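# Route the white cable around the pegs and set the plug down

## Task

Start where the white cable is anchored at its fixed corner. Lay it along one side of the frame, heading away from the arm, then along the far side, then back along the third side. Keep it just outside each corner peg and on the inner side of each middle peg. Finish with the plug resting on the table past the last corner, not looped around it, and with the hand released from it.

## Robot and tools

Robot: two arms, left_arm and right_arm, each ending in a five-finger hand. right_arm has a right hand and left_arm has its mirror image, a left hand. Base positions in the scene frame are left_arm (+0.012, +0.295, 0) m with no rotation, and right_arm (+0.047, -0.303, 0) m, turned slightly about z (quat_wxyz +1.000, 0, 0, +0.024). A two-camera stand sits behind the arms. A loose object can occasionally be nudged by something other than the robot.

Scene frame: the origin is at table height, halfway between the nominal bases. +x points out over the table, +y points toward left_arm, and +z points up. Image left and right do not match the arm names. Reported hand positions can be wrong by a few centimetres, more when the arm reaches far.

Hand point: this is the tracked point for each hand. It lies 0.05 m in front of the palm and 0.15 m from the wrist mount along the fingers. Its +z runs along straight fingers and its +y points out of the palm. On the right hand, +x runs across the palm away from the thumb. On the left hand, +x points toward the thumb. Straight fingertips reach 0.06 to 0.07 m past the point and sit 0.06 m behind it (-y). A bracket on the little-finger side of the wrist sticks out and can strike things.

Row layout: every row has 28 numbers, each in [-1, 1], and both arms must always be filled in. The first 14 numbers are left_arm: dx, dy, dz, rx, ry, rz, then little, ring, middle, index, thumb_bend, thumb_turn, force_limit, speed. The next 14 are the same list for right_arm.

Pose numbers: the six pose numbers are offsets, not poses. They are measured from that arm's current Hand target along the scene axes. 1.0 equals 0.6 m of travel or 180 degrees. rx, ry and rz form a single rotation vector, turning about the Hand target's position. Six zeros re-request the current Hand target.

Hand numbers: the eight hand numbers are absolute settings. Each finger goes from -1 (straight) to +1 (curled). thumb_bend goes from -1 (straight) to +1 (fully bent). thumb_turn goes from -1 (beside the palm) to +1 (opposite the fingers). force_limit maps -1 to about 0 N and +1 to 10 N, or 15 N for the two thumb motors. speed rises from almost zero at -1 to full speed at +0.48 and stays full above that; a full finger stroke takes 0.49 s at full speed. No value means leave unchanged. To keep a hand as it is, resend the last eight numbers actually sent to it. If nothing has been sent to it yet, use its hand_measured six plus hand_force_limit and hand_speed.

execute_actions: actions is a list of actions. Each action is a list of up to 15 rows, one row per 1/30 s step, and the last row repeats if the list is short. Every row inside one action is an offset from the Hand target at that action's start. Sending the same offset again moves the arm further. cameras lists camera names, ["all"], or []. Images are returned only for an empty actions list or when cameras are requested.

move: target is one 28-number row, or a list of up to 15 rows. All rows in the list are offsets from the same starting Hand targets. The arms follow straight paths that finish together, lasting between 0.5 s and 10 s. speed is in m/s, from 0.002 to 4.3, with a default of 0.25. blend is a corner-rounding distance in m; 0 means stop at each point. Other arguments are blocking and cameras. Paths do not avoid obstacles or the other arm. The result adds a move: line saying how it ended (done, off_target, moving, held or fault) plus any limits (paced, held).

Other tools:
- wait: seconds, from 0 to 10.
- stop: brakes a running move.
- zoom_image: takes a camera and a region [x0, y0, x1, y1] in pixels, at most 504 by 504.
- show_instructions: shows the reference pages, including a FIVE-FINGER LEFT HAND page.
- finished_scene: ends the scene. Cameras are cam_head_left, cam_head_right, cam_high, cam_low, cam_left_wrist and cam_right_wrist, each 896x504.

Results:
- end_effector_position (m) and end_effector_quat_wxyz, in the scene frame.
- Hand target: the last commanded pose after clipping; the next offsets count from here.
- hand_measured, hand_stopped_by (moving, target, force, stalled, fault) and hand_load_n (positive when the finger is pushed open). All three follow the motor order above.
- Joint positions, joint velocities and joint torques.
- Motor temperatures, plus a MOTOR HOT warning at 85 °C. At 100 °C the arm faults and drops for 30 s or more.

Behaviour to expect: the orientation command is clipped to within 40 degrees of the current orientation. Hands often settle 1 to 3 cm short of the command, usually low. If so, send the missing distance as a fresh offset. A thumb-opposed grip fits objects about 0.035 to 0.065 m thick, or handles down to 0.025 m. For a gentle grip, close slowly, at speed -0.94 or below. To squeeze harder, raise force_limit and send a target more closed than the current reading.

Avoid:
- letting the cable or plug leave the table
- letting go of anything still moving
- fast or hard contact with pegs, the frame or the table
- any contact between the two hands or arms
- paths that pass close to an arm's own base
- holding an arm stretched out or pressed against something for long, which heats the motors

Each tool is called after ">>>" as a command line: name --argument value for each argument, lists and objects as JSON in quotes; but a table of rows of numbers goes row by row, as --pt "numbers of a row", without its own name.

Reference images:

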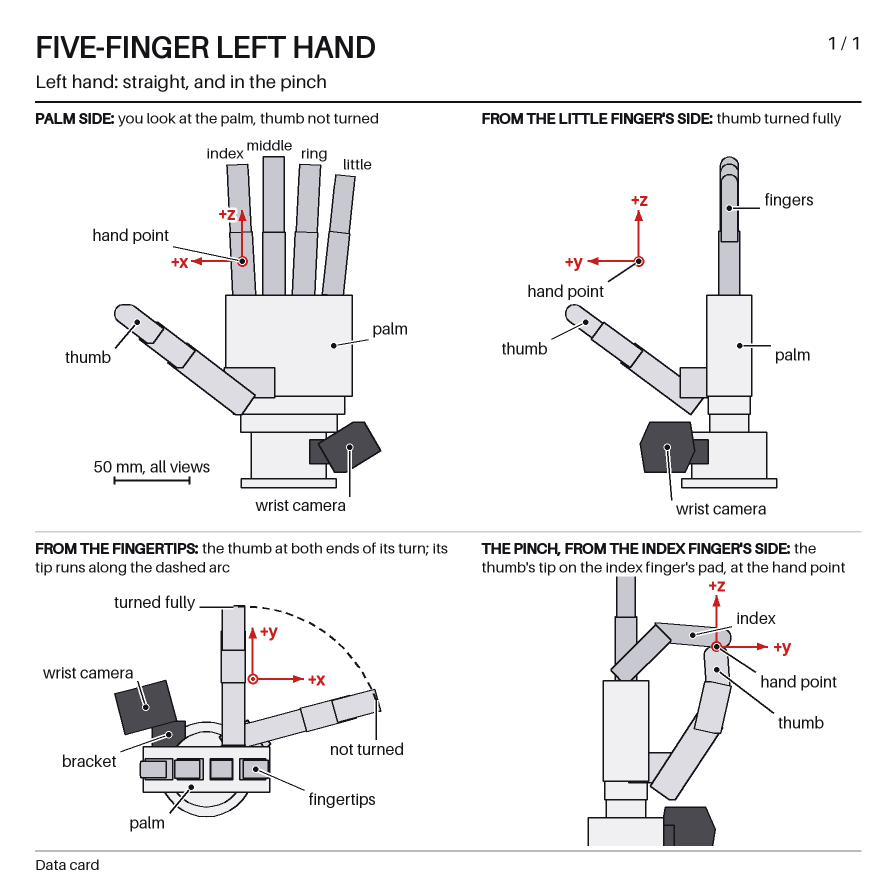

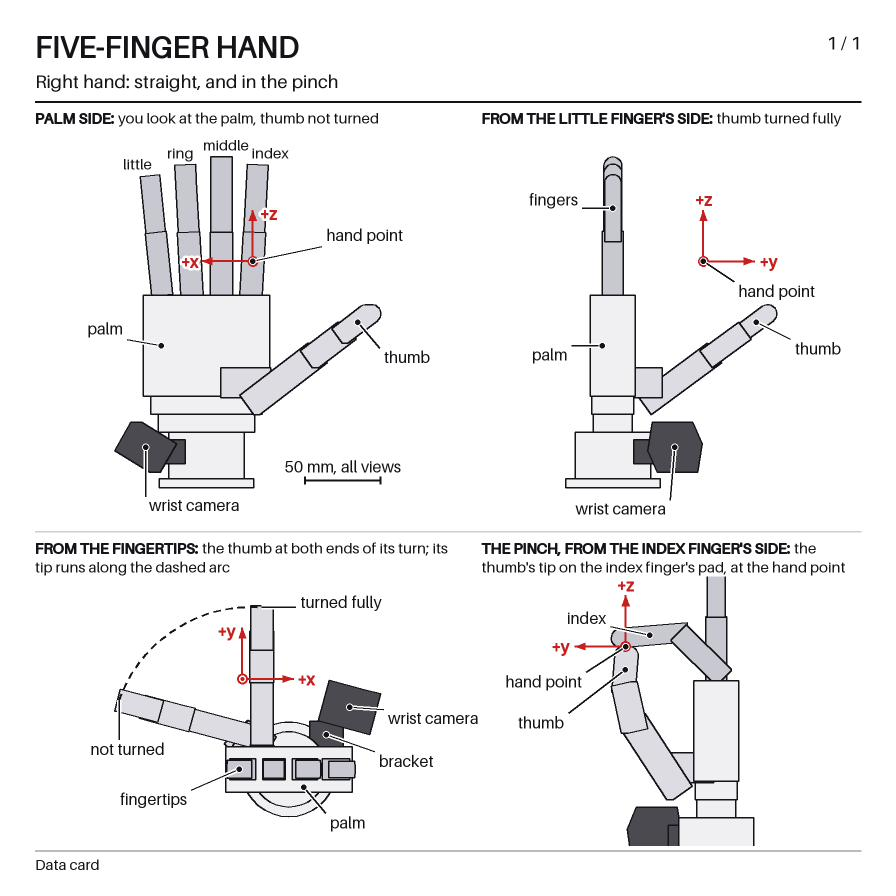

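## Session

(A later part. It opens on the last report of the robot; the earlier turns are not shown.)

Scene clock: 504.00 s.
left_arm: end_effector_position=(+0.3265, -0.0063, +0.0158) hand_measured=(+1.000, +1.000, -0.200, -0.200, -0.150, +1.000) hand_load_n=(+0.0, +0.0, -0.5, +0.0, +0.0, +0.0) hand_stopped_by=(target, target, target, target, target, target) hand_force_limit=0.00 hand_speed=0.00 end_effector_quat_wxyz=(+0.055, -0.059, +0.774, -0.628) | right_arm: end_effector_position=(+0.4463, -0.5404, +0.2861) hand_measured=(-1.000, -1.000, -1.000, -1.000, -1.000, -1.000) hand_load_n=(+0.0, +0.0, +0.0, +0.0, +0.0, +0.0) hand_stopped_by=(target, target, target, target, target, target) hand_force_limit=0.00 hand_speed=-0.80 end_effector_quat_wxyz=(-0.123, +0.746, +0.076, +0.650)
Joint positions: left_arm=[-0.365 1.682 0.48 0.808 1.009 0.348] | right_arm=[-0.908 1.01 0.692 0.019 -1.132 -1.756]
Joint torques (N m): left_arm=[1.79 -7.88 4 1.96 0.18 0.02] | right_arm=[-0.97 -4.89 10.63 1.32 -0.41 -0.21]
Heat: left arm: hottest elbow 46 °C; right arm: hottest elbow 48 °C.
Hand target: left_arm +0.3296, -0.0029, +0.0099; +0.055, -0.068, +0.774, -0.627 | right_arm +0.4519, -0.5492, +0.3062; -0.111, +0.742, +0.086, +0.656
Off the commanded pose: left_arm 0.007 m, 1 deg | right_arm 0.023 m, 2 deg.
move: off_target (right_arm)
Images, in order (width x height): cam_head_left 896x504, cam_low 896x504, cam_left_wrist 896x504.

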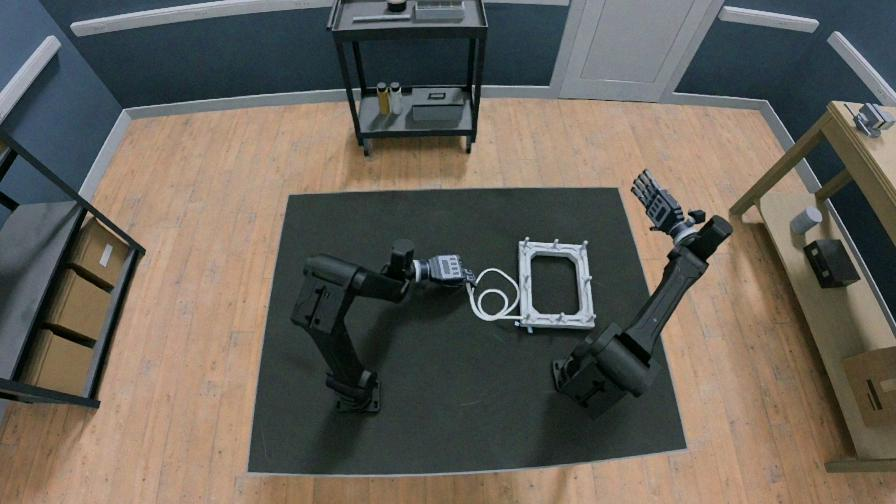

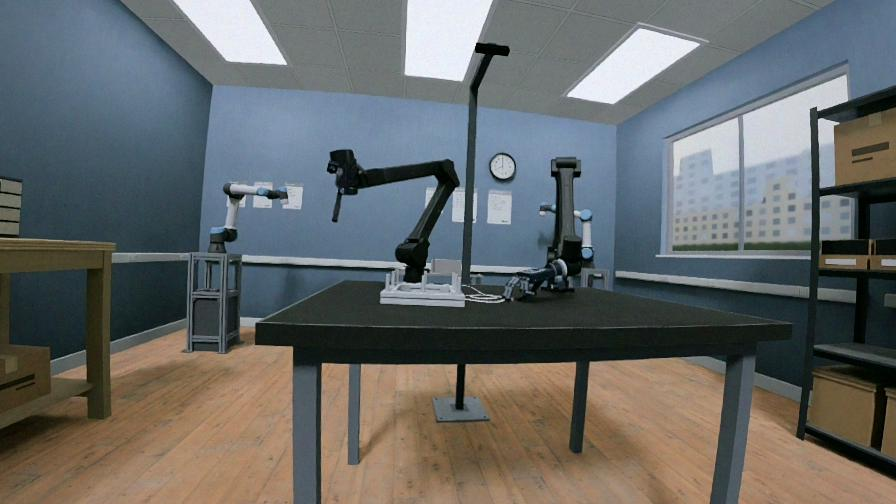

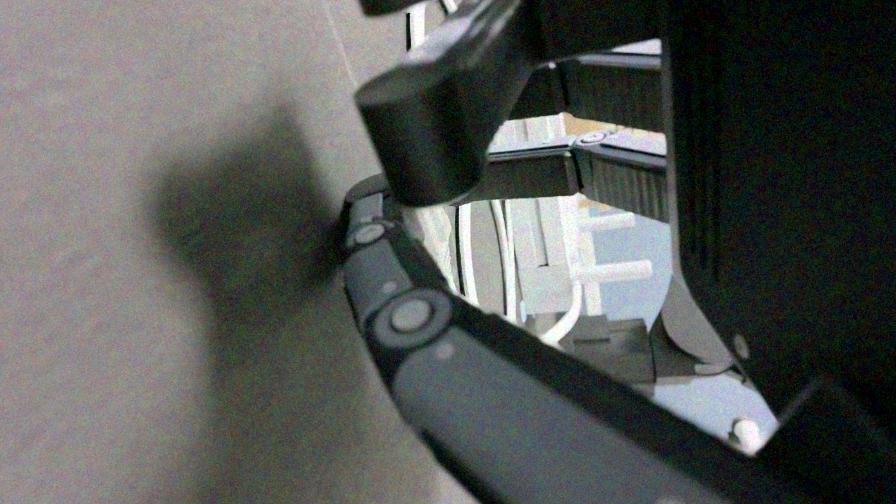

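>>> move --pt "0.0 0 0.0 0 0 0 1 1 0.5 0.5 -0.15 1 -0.2 -0.9 0 0 0 0 0 0 -1 -1 -1 -1 -1 -1 0 -0.8" --speed 0.05 --cameras '["cam_head_left","cam_low","cam_left_wrist"]'

>>> zoom_image --camera "cam_low" --region '[470, 250, 570, 320]'

>>> zoom_image --camera "cam_head_left" --region '[400, 240, 560, 360]'

Scene clock: 511.47 s.
left_arm: end_effector_position=(+0.3279, -0.0070, +0.0178) hand_measured=(+1.000, +1.000, -0.090, +0.096, -0.150, +1.000) hand_load_n=(+0.0, +0.0, +3.0, +5.0, +1.0, -2.0) hand_stopped_by=(target, target, force, force, target, target) hand_force_limit=-0.20 hand_speed=-0.90 end_effector_quat_wxyz=(+0.059, -0.054, +0.772, -0.631) | right_arm: end_effector_position=(+0.4463, -0.5404, +0.2861) hand_measured=(-1.000, -1.000, -1.000, -1.000, -1.000, -1.000) hand_load_n=(+0.0, +0.0, +0.0, +0.0, +0.0, +0.0) hand_stopped_by=(target, target, target, target, target, target) hand_force_limit=0.00 hand_speed=-0.80 end_effector_quat_wxyz=(-0.123, +0.746, +0.076, +0.650)
Joint positions: left_arm=[-0.365 1.682 0.48 0.822 1.01 0.348] | right_arm=[-0.908 1.01 0.692 0.019 -1.132 -1.756]
Joint torques (N m): left_arm=[1.73 -7.77 4 1.46 0.1 0.03] | right_arm=[-0.26 -4.42 10.56 1.21 -0.38 -0.26]
Heat: left arm: hottest elbow 45 °C; right arm: hottest elbow 48 °C.
Hand target: left_arm +0.3296, -0.0029, +0.0099; +0.055, -0.068, +0.774, -0.627 | right_arm +0.4519, -0.5492, +0.3062; -0.111, +0.742, +0.086, +0.656
Off the commanded pose: left_arm 0.009 m, 2 deg | right_arm 0.023 m, 2 deg.
move: off_target (right_arm)
Images, in order (width x height): cam_head_left 896x504, cam_low 896x504, cam_left_wrist 896x504.

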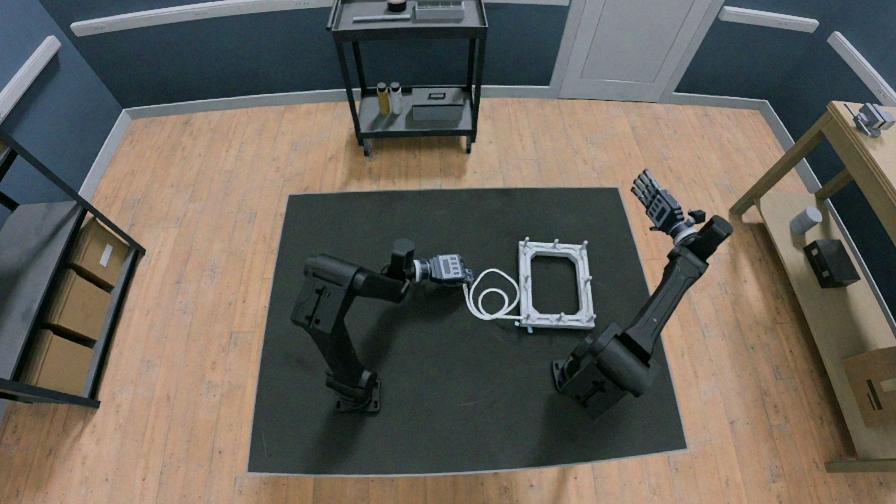

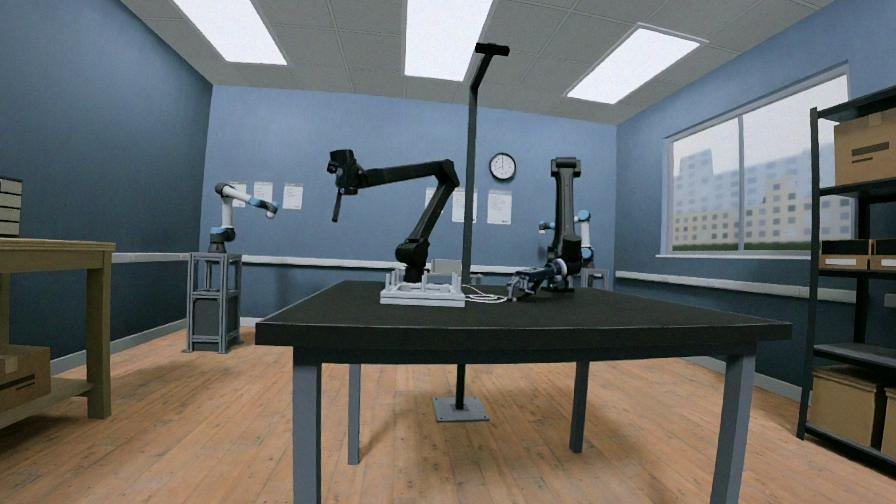

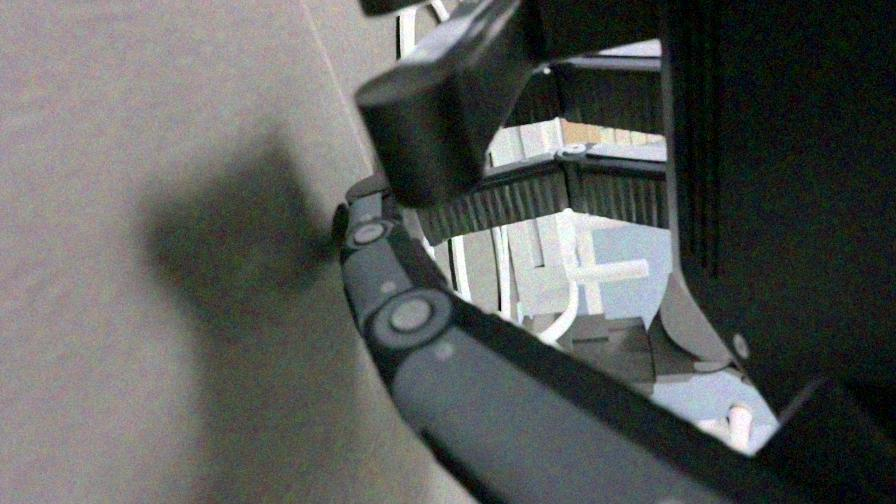

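Scaled by 5.040 from the camera's 896x504 image, which has a finer 1280x720 frame.

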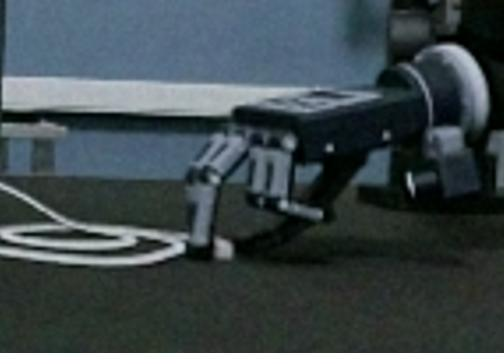

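Scaled by 3.150 from the camera's 896x504 image, which has a finer 1280x720 frame.

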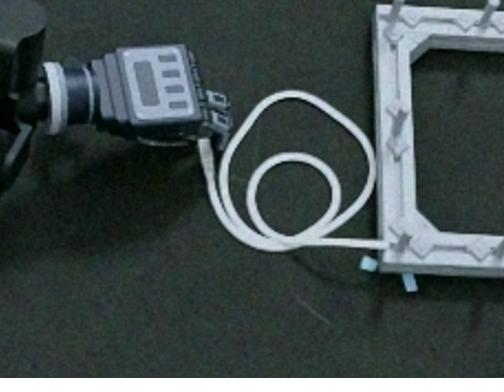

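>>> move --pt "0.0 0 0.12 0 0 0 1 1 0.5 0.5 -0.15 1 -0.2 -0.9 0 0 0 0 0 0 -1 -1 -1 -1 -1 -1 0 -0.8" --speed 0.05 --cameras '["cam_head_left","cam_low","cam_left_wrist"]'

>>> zoom_image --camera "cam_low" --region '[470, 250, 570, 320]'

>>> zoom_image --camera "cam_head_left" --region '[400, 240, 560, 360]'

Scene clock: 520.73 s.
left_arm: end_effector_position=(+0.3152, -0.0018, +0.0713) hand_measured=(+1.000, +1.000, -0.090, +0.096, -0.150, +1.000) hand_load_n=(+0.0, +0.0, +0.0, +4.5, +2.0, -1.5) hand_stopped_by=(target, target, force, force, target, target) hand_force_limit=-0.20 hand_speed=-0.90 end_effector_quat_wxyz=(+0.045, -0.067, +0.777, -0.624) | right_arm: end_effector_position=(+0.4463, -0.5404, +0.2861) hand_measured=(-1.000, -1.000, -1.000, -1.000, -1.000, -1.000) hand_load_n=(+0.0, +0.0, +0.0, +0.0, +0.0, +0.0) hand_stopped_by=(target, target, target, target, target, target) hand_force_limit=0.00 hand_speed=-0.80 end_effector_quat_wxyz=(-0.123, +0.746, +0.076, +0.650)
Joint positions: left_arm=[-0.365 1.443 0.484 0.542 1.008 0.346] | right_arm=[-0.908 1.01 0.692 0.019 -1.132 -1.756]
Joint torques (N m): left_arm=[1.73 -8.41 7.72 0.9 0.27 0.03] | right_arm=[-0.85 -4.72 10.65 1.31 -0.37 -0.22]
Heat: left arm: hottest elbow 44 °C; right arm: hottest elbow 49 °C.
Hand target: left_arm +0.3297, -0.0030, +0.0821; +0.055, -0.068, +0.774, -0.627 | right_arm +0.4519, -0.5492, +0.3062; -0.111, +0.742, +0.086, +0.656
Off the commanded pose: left_arm 0.018 m, 1 deg | right_arm 0.023 m, 2 deg.
move: off_target (left_arm, right_arm)
Images, in order (width x height): cam_head_left 896x504, cam_low 896x504, cam_left_wrist 896x504.

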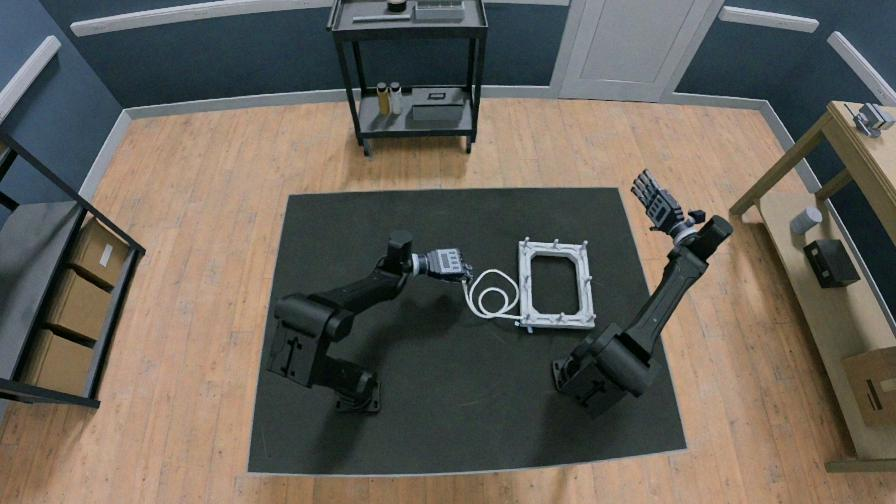

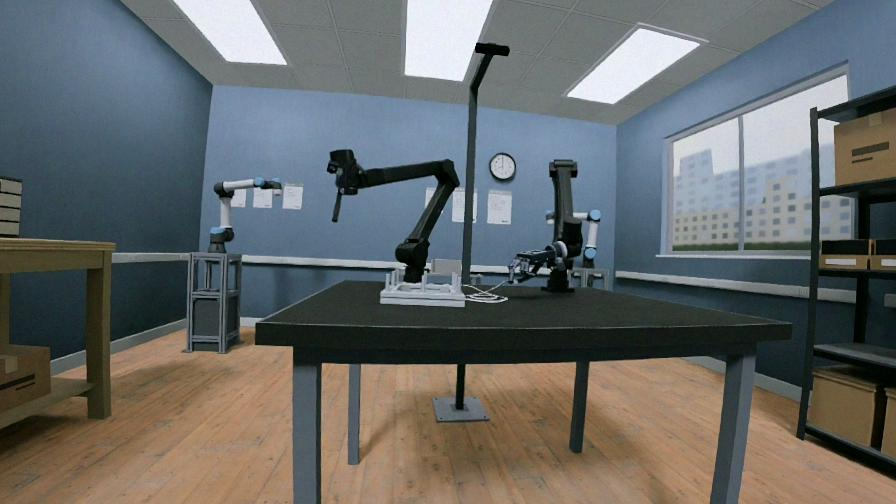

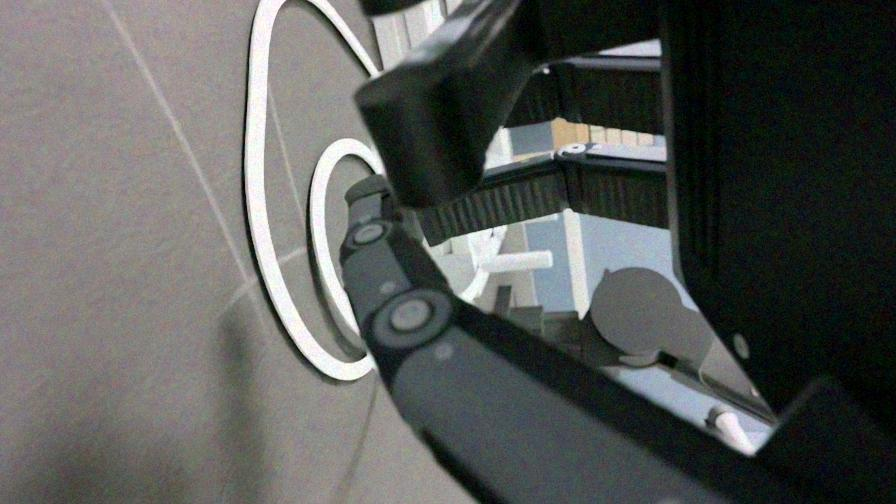

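Scaled by 5.040 from the camera's 896x504 image, which has a finer 1280x720 frame.

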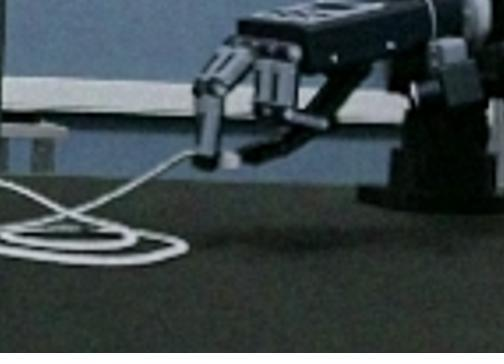

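Scaled by 3.150 from the camera's 896x504 image, which has a finer 1280x720 frame.

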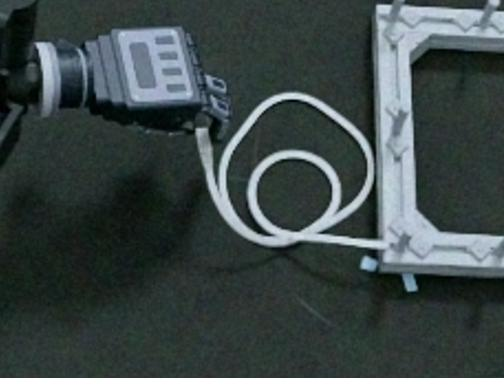

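>>> move --pt "0.0 0 0.0 0 0 0 1 1 0.6 0.6 -0.15 1 0.2 -0.9 0 0 0 0 0 0 -1 -1 -1 -1 -1 -1 0 -0.8" --speed 0.05 --cameras '["cam_low","cam_left_wrist"]'

>>> zoom_image --camera "cam_low" --region '[470, 250, 570, 320]'

Scene clock: 526.87 s.
left_arm: end_effector_position=(+0.3152, -0.0018, +0.0713) hand_measured=(+1.000, +1.000, +0.252, +0.290, -0.150, +1.000) hand_load_n=(+0.0, +0.0, +8.5, +6.0, +2.0, -7.0) hand_stopped_by=(target, target, force, force, target, target) hand_force_limit=0.20 hand_speed=-0.90 end_effector_quat_wxyz=(+0.045, -0.067, +0.777, -0.624) | right_arm: end_effector_position=(+0.4463, -0.5404, +0.2861) hand_measured=(-1.000, -1.000, -1.000, -1.000, -1.000, -1.000) hand_load_n=(+0.0, +0.0, +0.0, +0.0, +0.0, +0.0) hand_stopped_by=(target, target, target, target, target, target) hand_force_limit=0.00 hand_speed=-0.80 end_effector_quat_wxyz=(-0.123, +0.746, +0.076, +0.650)
Joint positions: left_arm=[-0.365 1.443 0.484 0.541 1.008 0.346] | right_arm=[-0.908 1.01 0.692 0.019 -1.132 -1.756]
Joint torques (N m): left_arm=[1.67 -8.41 7.72 0.84 0.26 0.04] | right_arm=[-0.15 -4.6 10.33 1.36 -0.48 -0.22]
Heat: left arm: hottest elbow 44 °C; right arm: hottest elbow 49 °C.
Hand target: left_arm +0.3296, -0.0030, +0.0821; +0.055, -0.068, +0.774, -0.627 | right_arm +0.4519, -0.5492, +0.3062; -0.111, +0.742, +0.086, +0.656
Off the commanded pose: left_arm 0.018 m, 1 deg | right_arm 0.023 m, 2 deg.
move: off_target (left_arm, right_arm)
Images, in order (width x height): cam_low 896x504, cam_left_wrist 896x504.

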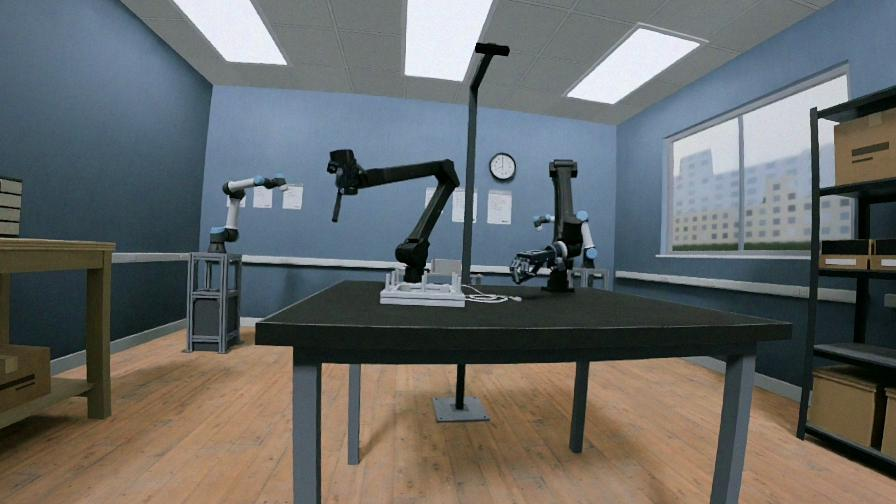

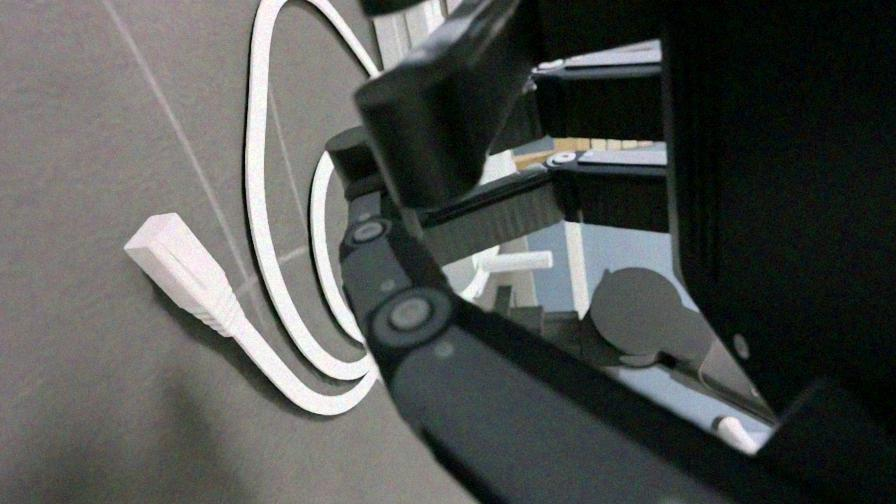

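Scaled by 5.040 from the camera's 896x504 image, which has a finer 1280x720 frame.

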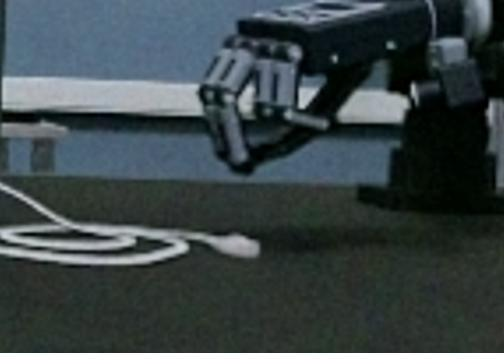

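>>> move --pt "0.0 0 0.08 0 0 0 1 1 -0.2 -0.2 -0.15 1 0.2 -0.5 0 0 0 0 0 0 -1 -1 -1 -1 -1 -1 0 -0.8" --speed 0.1 --cameras '["cam_head_left","cam_high","cam_left_wrist"]'

>>> zoom_image --camera "cam_high" --region '[340, 60, 480, 180]'

>>> zoom_image --camera "cam_head_left" --region '[400, 240, 560, 360]'

Scene clock: 549.23 s.
left_arm: end_effector_position=(+0.3151, -0.0019, +0.1170) hand_measured=(+1.000, +1.000, -0.200, -0.200, -0.150, +1.000) hand_load_n=(+0.5, +0.0, +0.0, +0.0, +0.0, +0.5) hand_stopped_by=(target, target, target, target, target, target) hand_force_limit=0.20 hand_speed=-0.50 end_effector_quat_wxyz=(+0.044, -0.069, +0.777, -0.624) | right_arm: end_effector_position=(+0.4463, -0.5404, +0.2861) hand_measured=(-1.000, -1.000, -1.000, -1.000, -1.000, -1.000) hand_load_n=(+0.0, +0.0, +0.0, +0.0, +0.0, +0.0) hand_stopped_by=(target, target, target, target, target, target) hand_force_limit=0.00 hand_speed=-0.80 end_effector_quat_wxyz=(-0.123, +0.746, +0.076, +0.650)
Joint positions: left_arm=[-0.365 1.301 0.531 0.35 1.008 0.343] | right_arm=[-0.908 1.01 0.692 0.019 -1.132 -1.756]
Joint torques (N m): left_arm=[1.73 -7.41 9.07 0.81 0.27 0.07] | right_arm=[-1.2 -5.25 10.63 1.43 -0.39 -0.2]
Heat: left arm: hottest elbow 46 °C; right arm: hottest elbow 49 °C.
Hand target: left_arm +0.3297, -0.0030, +0.1301; +0.055, -0.068, +0.774, -0.627 | right_arm +0.4519, -0.5492, +0.3062; -0.111, +0.742, +0.086, +0.656
Off the commanded pose: left_arm 0.020 m, 1 deg | right_arm 0.023 m, 2 deg.
move: off_target (left_arm, right_arm)
Images, in order (width x height): cam_head_left 896x504, cam_high 896x504, cam_left_wrist 896x504.

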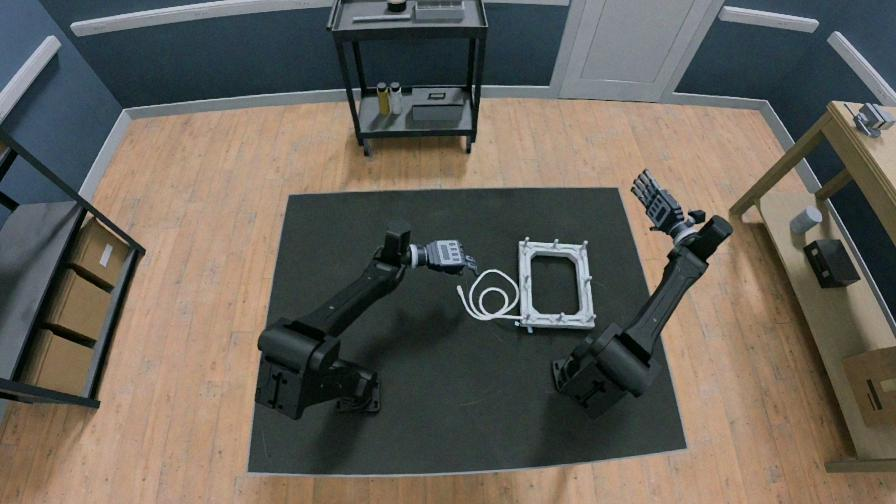

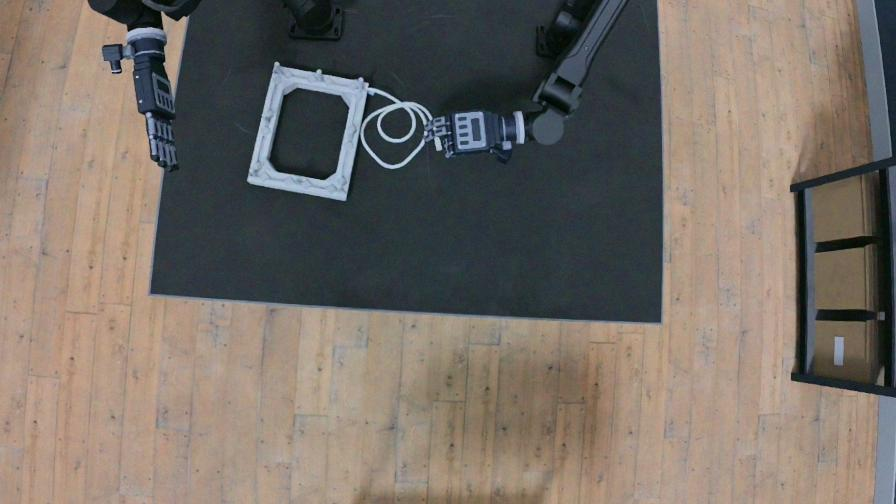

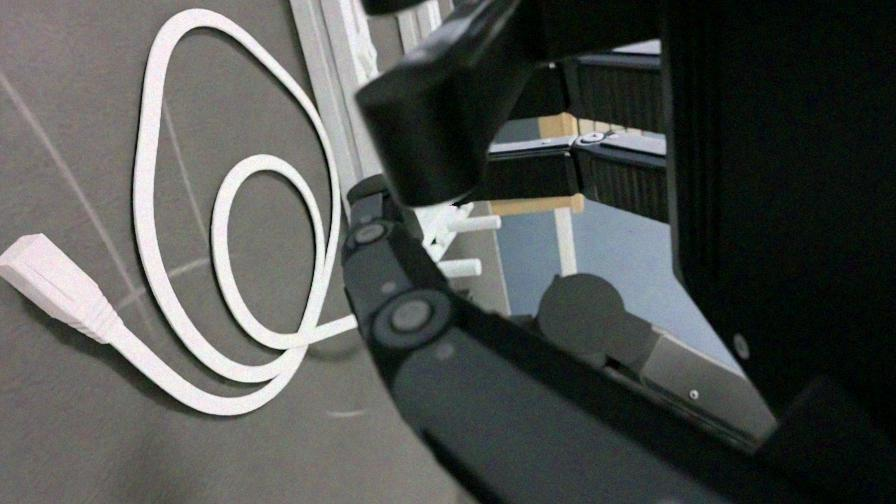

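Scaled by 3.600 from the camera's 896x504 image, which has a finer 1280x720 frame.

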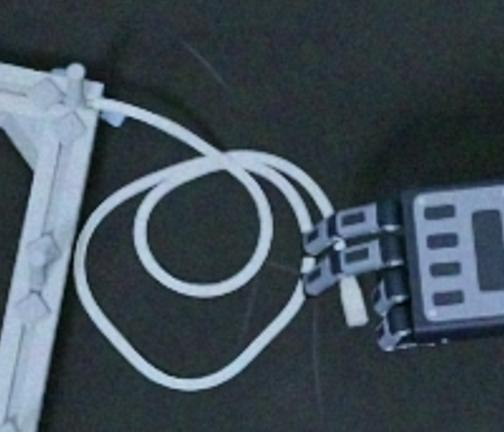

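Scaled by 3.150 from the camera's 896x504 image, which has a finer 1280x720 frame.

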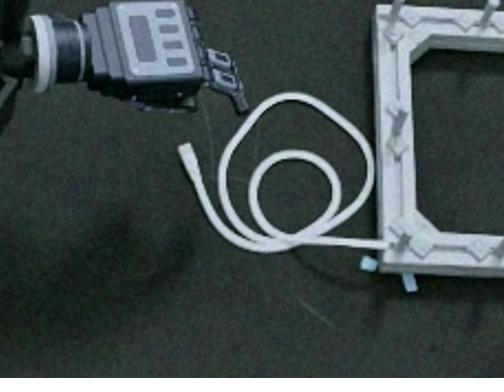

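>>> move --pt "-0.03 0.035 -0.05 -0.022 0 0.028 1 1 -0.2 -0.2 -0.2 1 0.2 -0.5 0 0 0 0 0 0 -1 -1 -1 -1 -1 -1 0 -0.8" --pt "-0.03 0.035 -0.145 -0.022 0 0.028 1 1 -0.2 -0.2 -0.2 1 0.2 -0.5 0 0 0 0 0 0 -1 -1 -1 -1 -1 -1 0 -0.8" --speed 0.12 --cameras '["cam_head_left","cam_low","cam_high","cam_left_wrist"]'

>>> zoom_image --camera "cam_low" --region '[470, 250, 570, 320]'

>>> zoom_image --camera "cam_high" --region '[360, 80, 500, 200]'

>>> zoom_image --camera "cam_head_left" --region '[400, 240, 560, 360]'

Scene clock: 568.83 s.
left_arm: end_effector_position=(+0.3101, +0.0150, +0.0457) hand_measured=(+1.000, +1.000, -0.200, -0.200, -0.200, +1.000) hand_load_n=(+0.0, +0.0, -0.5, +0.0, +0.0, +0.0) hand_stopped_by=(target, target, target, target, target, target) hand_force_limit=0.20 hand_speed=-0.50 end_effector_quat_wxyz=(+0.080, -0.096, +0.750, -0.650) | right_arm: end_effector_position=(+0.4463, -0.5404, +0.2861) hand_measured=(-1.000, -1.000, -1.000, -1.000, -1.000, -1.000) hand_load_n=(+0.0, +0.0, +0.0, +0.0, +0.0, +0.0) hand_stopped_by=(target, target, target, target, target, target) hand_force_limit=0.00 hand_speed=-0.80 end_effector_quat_wxyz=(-0.123, +0.746, +0.076, +0.650)
Joint positions: left_arm=[-0.321 1.573 0.365 0.948 0.985 0.214] | right_arm=[-0.908 1.01 0.692 0.019 -1.132 -1.756]
Joint torques (N m): left_arm=[1.73 -6.71 3.78 2.11 0.24 -0.04] | right_arm=[0.38 -4.78 10.54 1.21 -0.42 -0.23]
Heat: left arm: hottest elbow 45 °C; right arm: hottest elbow 49 °C.
Hand target: left_arm +0.3117, +0.0180, +0.0430; +0.080, -0.104, +0.748, -0.650 | right_arm +0.4519, -0.5492, +0.3062; -0.111, +0.742, +0.086, +0.656
Off the commanded pose: left_arm 0.004 m, 1 deg | right_arm 0.023 m, 2 deg.
move: off_target (right_arm)
Images, in order (width x height): cam_head_left 896x504, cam_high 896x504, cam_low 896x504, cam_left_wrist 896x504.

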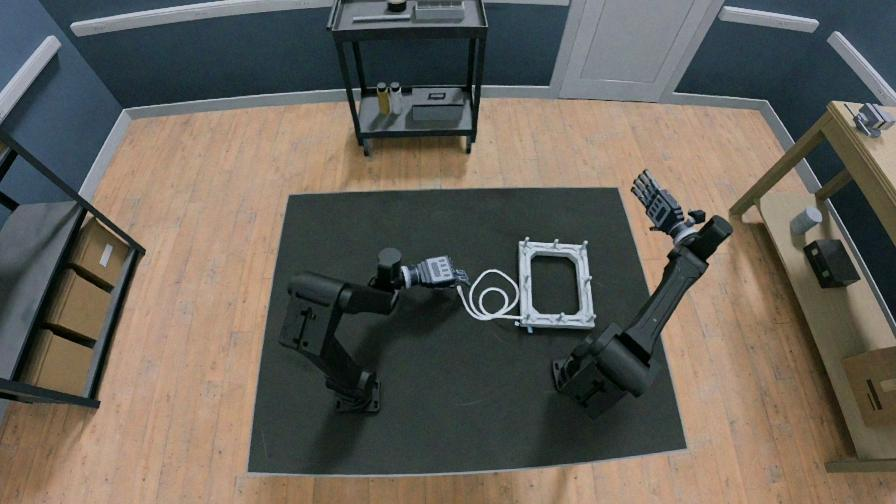

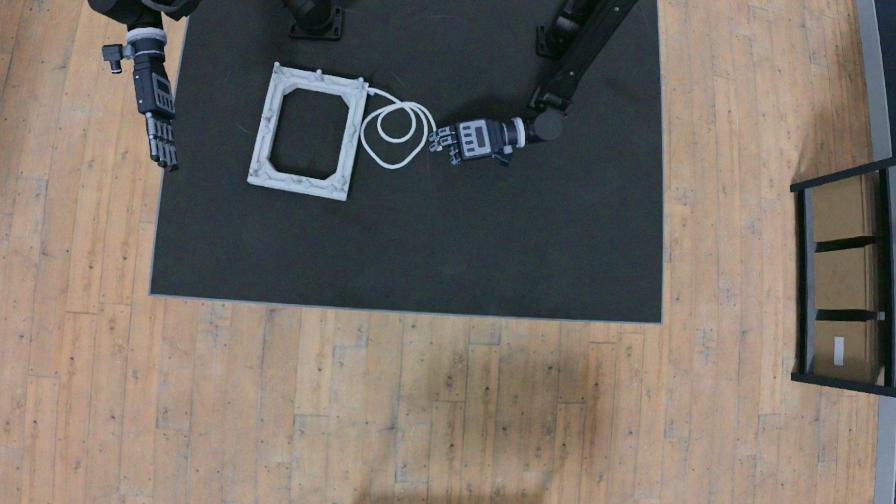

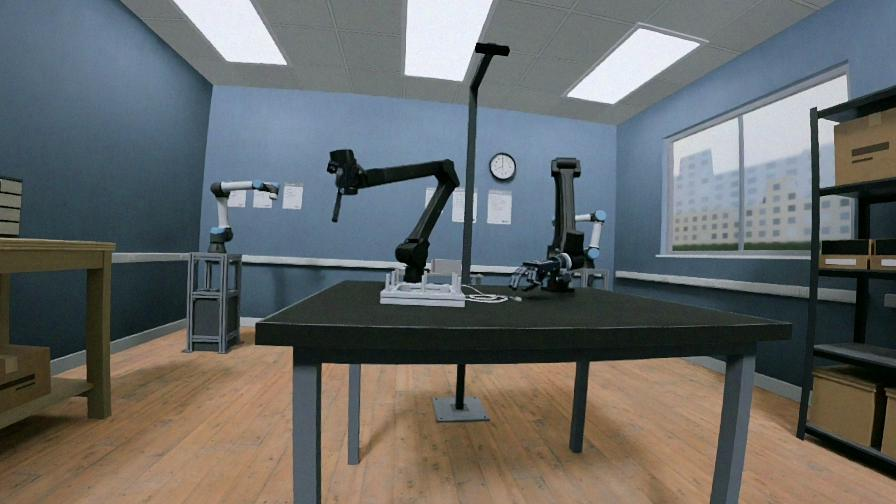

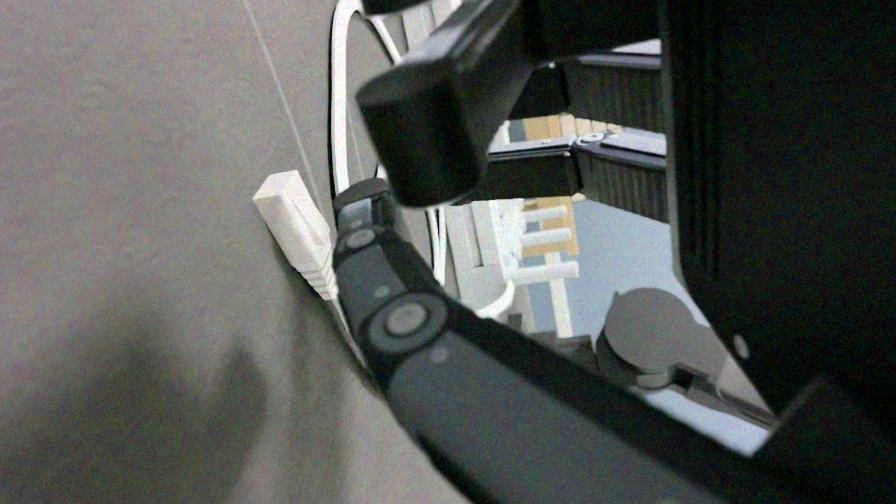

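Scaled by 5.040 from the camera's 896x504 image, which has a finer 1280x720 frame.

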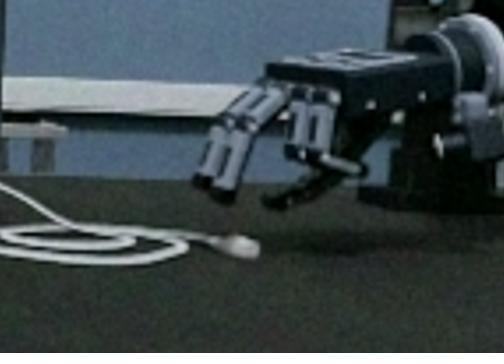

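Scaled by 3.600 from the camera's 896x504 image, which has a finer 1280x720 frame.

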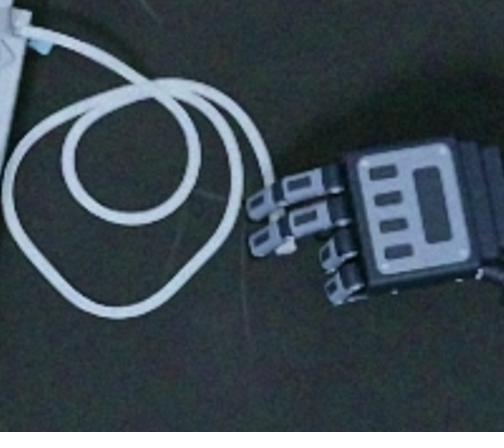

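Scaled by 3.150 from the camera's 896x504 image, which has a finer 1280x720 frame.

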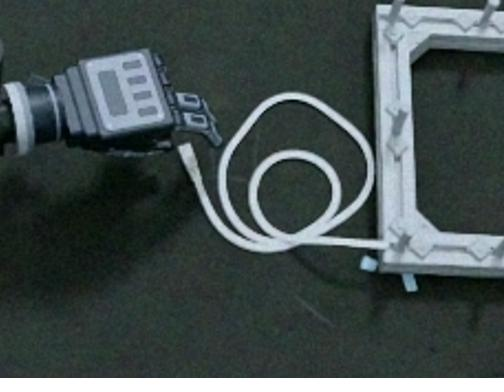

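>>> move --pt "0.0 0.0 -0.057 0 0 0 1 1 -0.2 -0.2 -0.2 1 0.2 -0.5 0 0 0 0 0 0 -1 -1 -1 -1 -1 -1 0 -0.8" --speed 0.06 --cameras '["cam_head_left","cam_low","cam_high","cam_left_wrist"]'

>>> zoom_image --camera "cam_low" --region '[490, 270, 560, 315]'

>>> zoom_image --camera "cam_high" --region '[400, 100, 480, 180]'

Scene clock: 582.53 s.
left_arm: end_effector_position=(+0.3105, +0.0151, +0.0181) hand_measured=(+1.000, +1.000, -0.200, -0.200, -0.198, +1.000) hand_load_n=(+0.0, +0.0, +0.0, +0.0, -2.5, +0.5) hand_stopped_by=(target, target, target, target, target, target) hand_force_limit=0.20 hand_speed=-0.50 end_effector_quat_wxyz=(+0.081, -0.094, +0.746, -0.655) | right_arm: end_effector_position=(+0.4463, -0.5404, +0.2861) hand_measured=(-1.000, -1.000, -1.000, -1.000, -1.000, -1.000) hand_load_n=(+0.0, +0.0, +0.0, +0.0, +0.0, +0.0) hand_stopped_by=(target, target, target, target, target, target) hand_force_limit=0.00 hand_speed=-0.80 end_effector_quat_wxyz=(-0.123, +0.746, +0.076, +0.650)
Joint positions: left_arm=[-0.317 1.725 0.361 1.125 0.993 0.199] | right_arm=[-0.908 1.01 0.692 0.019 -1.132 -1.756]
Joint torques (N m): left_arm=[1.44 -6.36 2.89 1.68 -0.12 0.12] | right_arm=[-0.62 -4.42 10.74 1.26 -0.32 -0.24]
Heat: left arm: hottest elbow 44 °C; right arm: hottest elbow 49 °C.
Hand target: left_arm +0.3117, +0.0180, +0.0088; +0.080, -0.104, +0.748, -0.650 | right_arm +0.4519, -0.5492, +0.3062; -0.111, +0.742, +0.086, +0.656
Off the commanded pose: left_arm 0.010 m, 1 deg | right_arm 0.023 m, 2 deg.
move: off_target (right_arm)
Images, in order (width x height): cam_head_left 896x504, cam_high 896x504, cam_low 896x504, cam_left_wrist 896x504.

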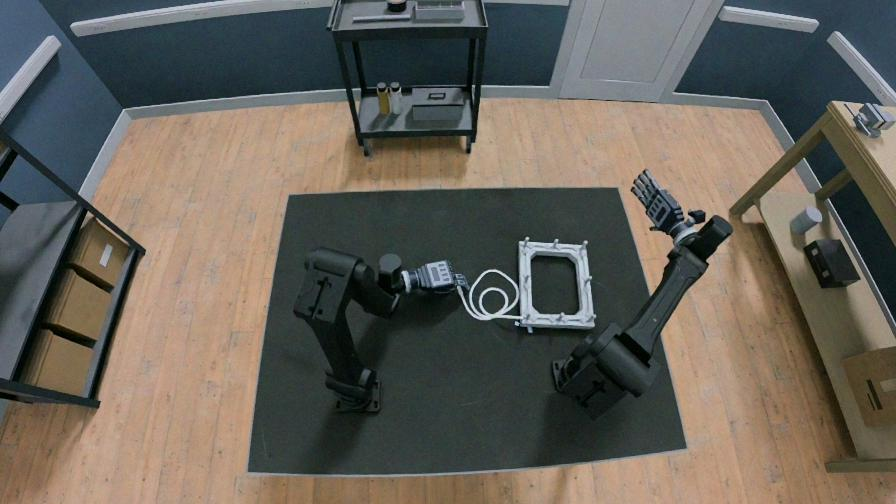

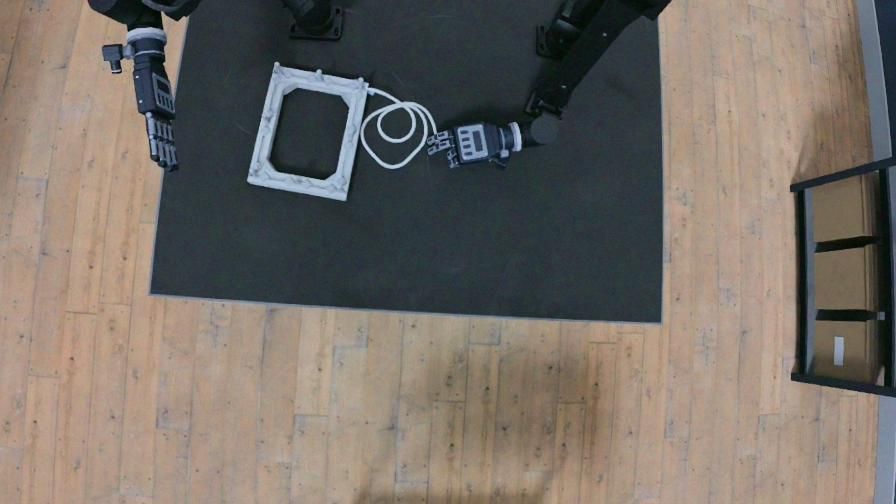

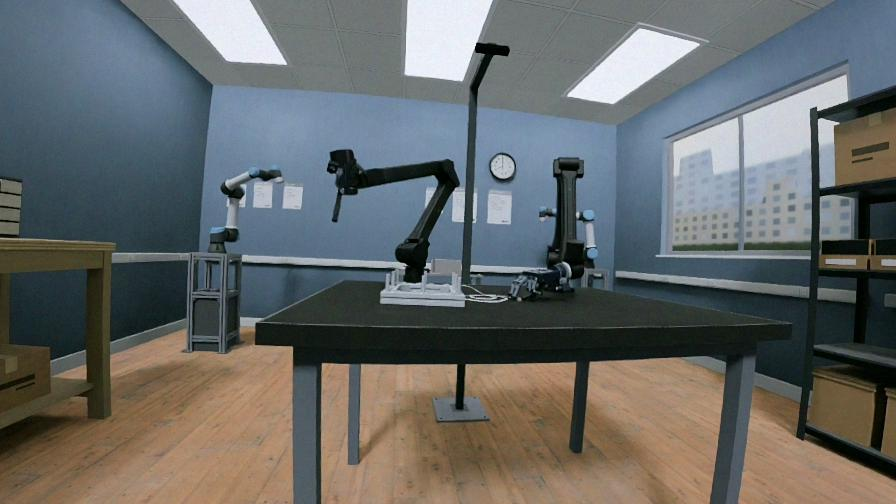

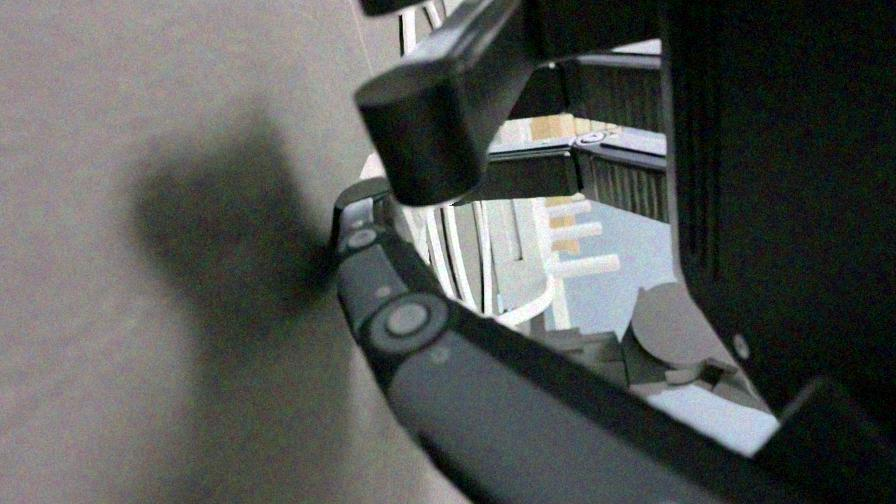

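Scaled by 7.200 from the camera's 896x504 image, which has a finer 1280x720 frame.

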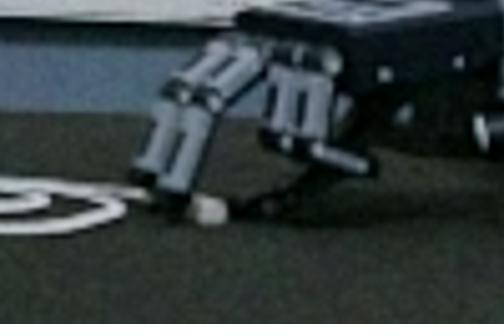

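Scaled by 6.300 from the camera's 896x504 image, which has a finer 1280x720 frame.

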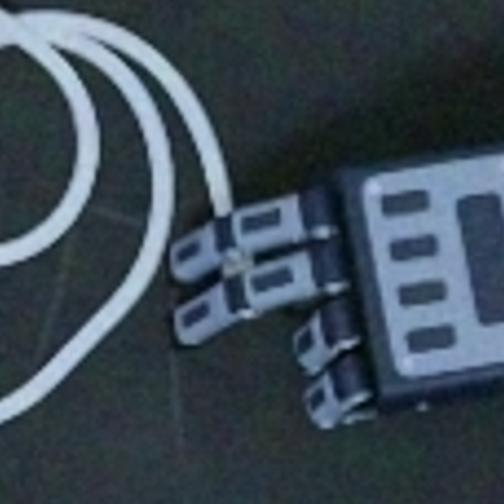

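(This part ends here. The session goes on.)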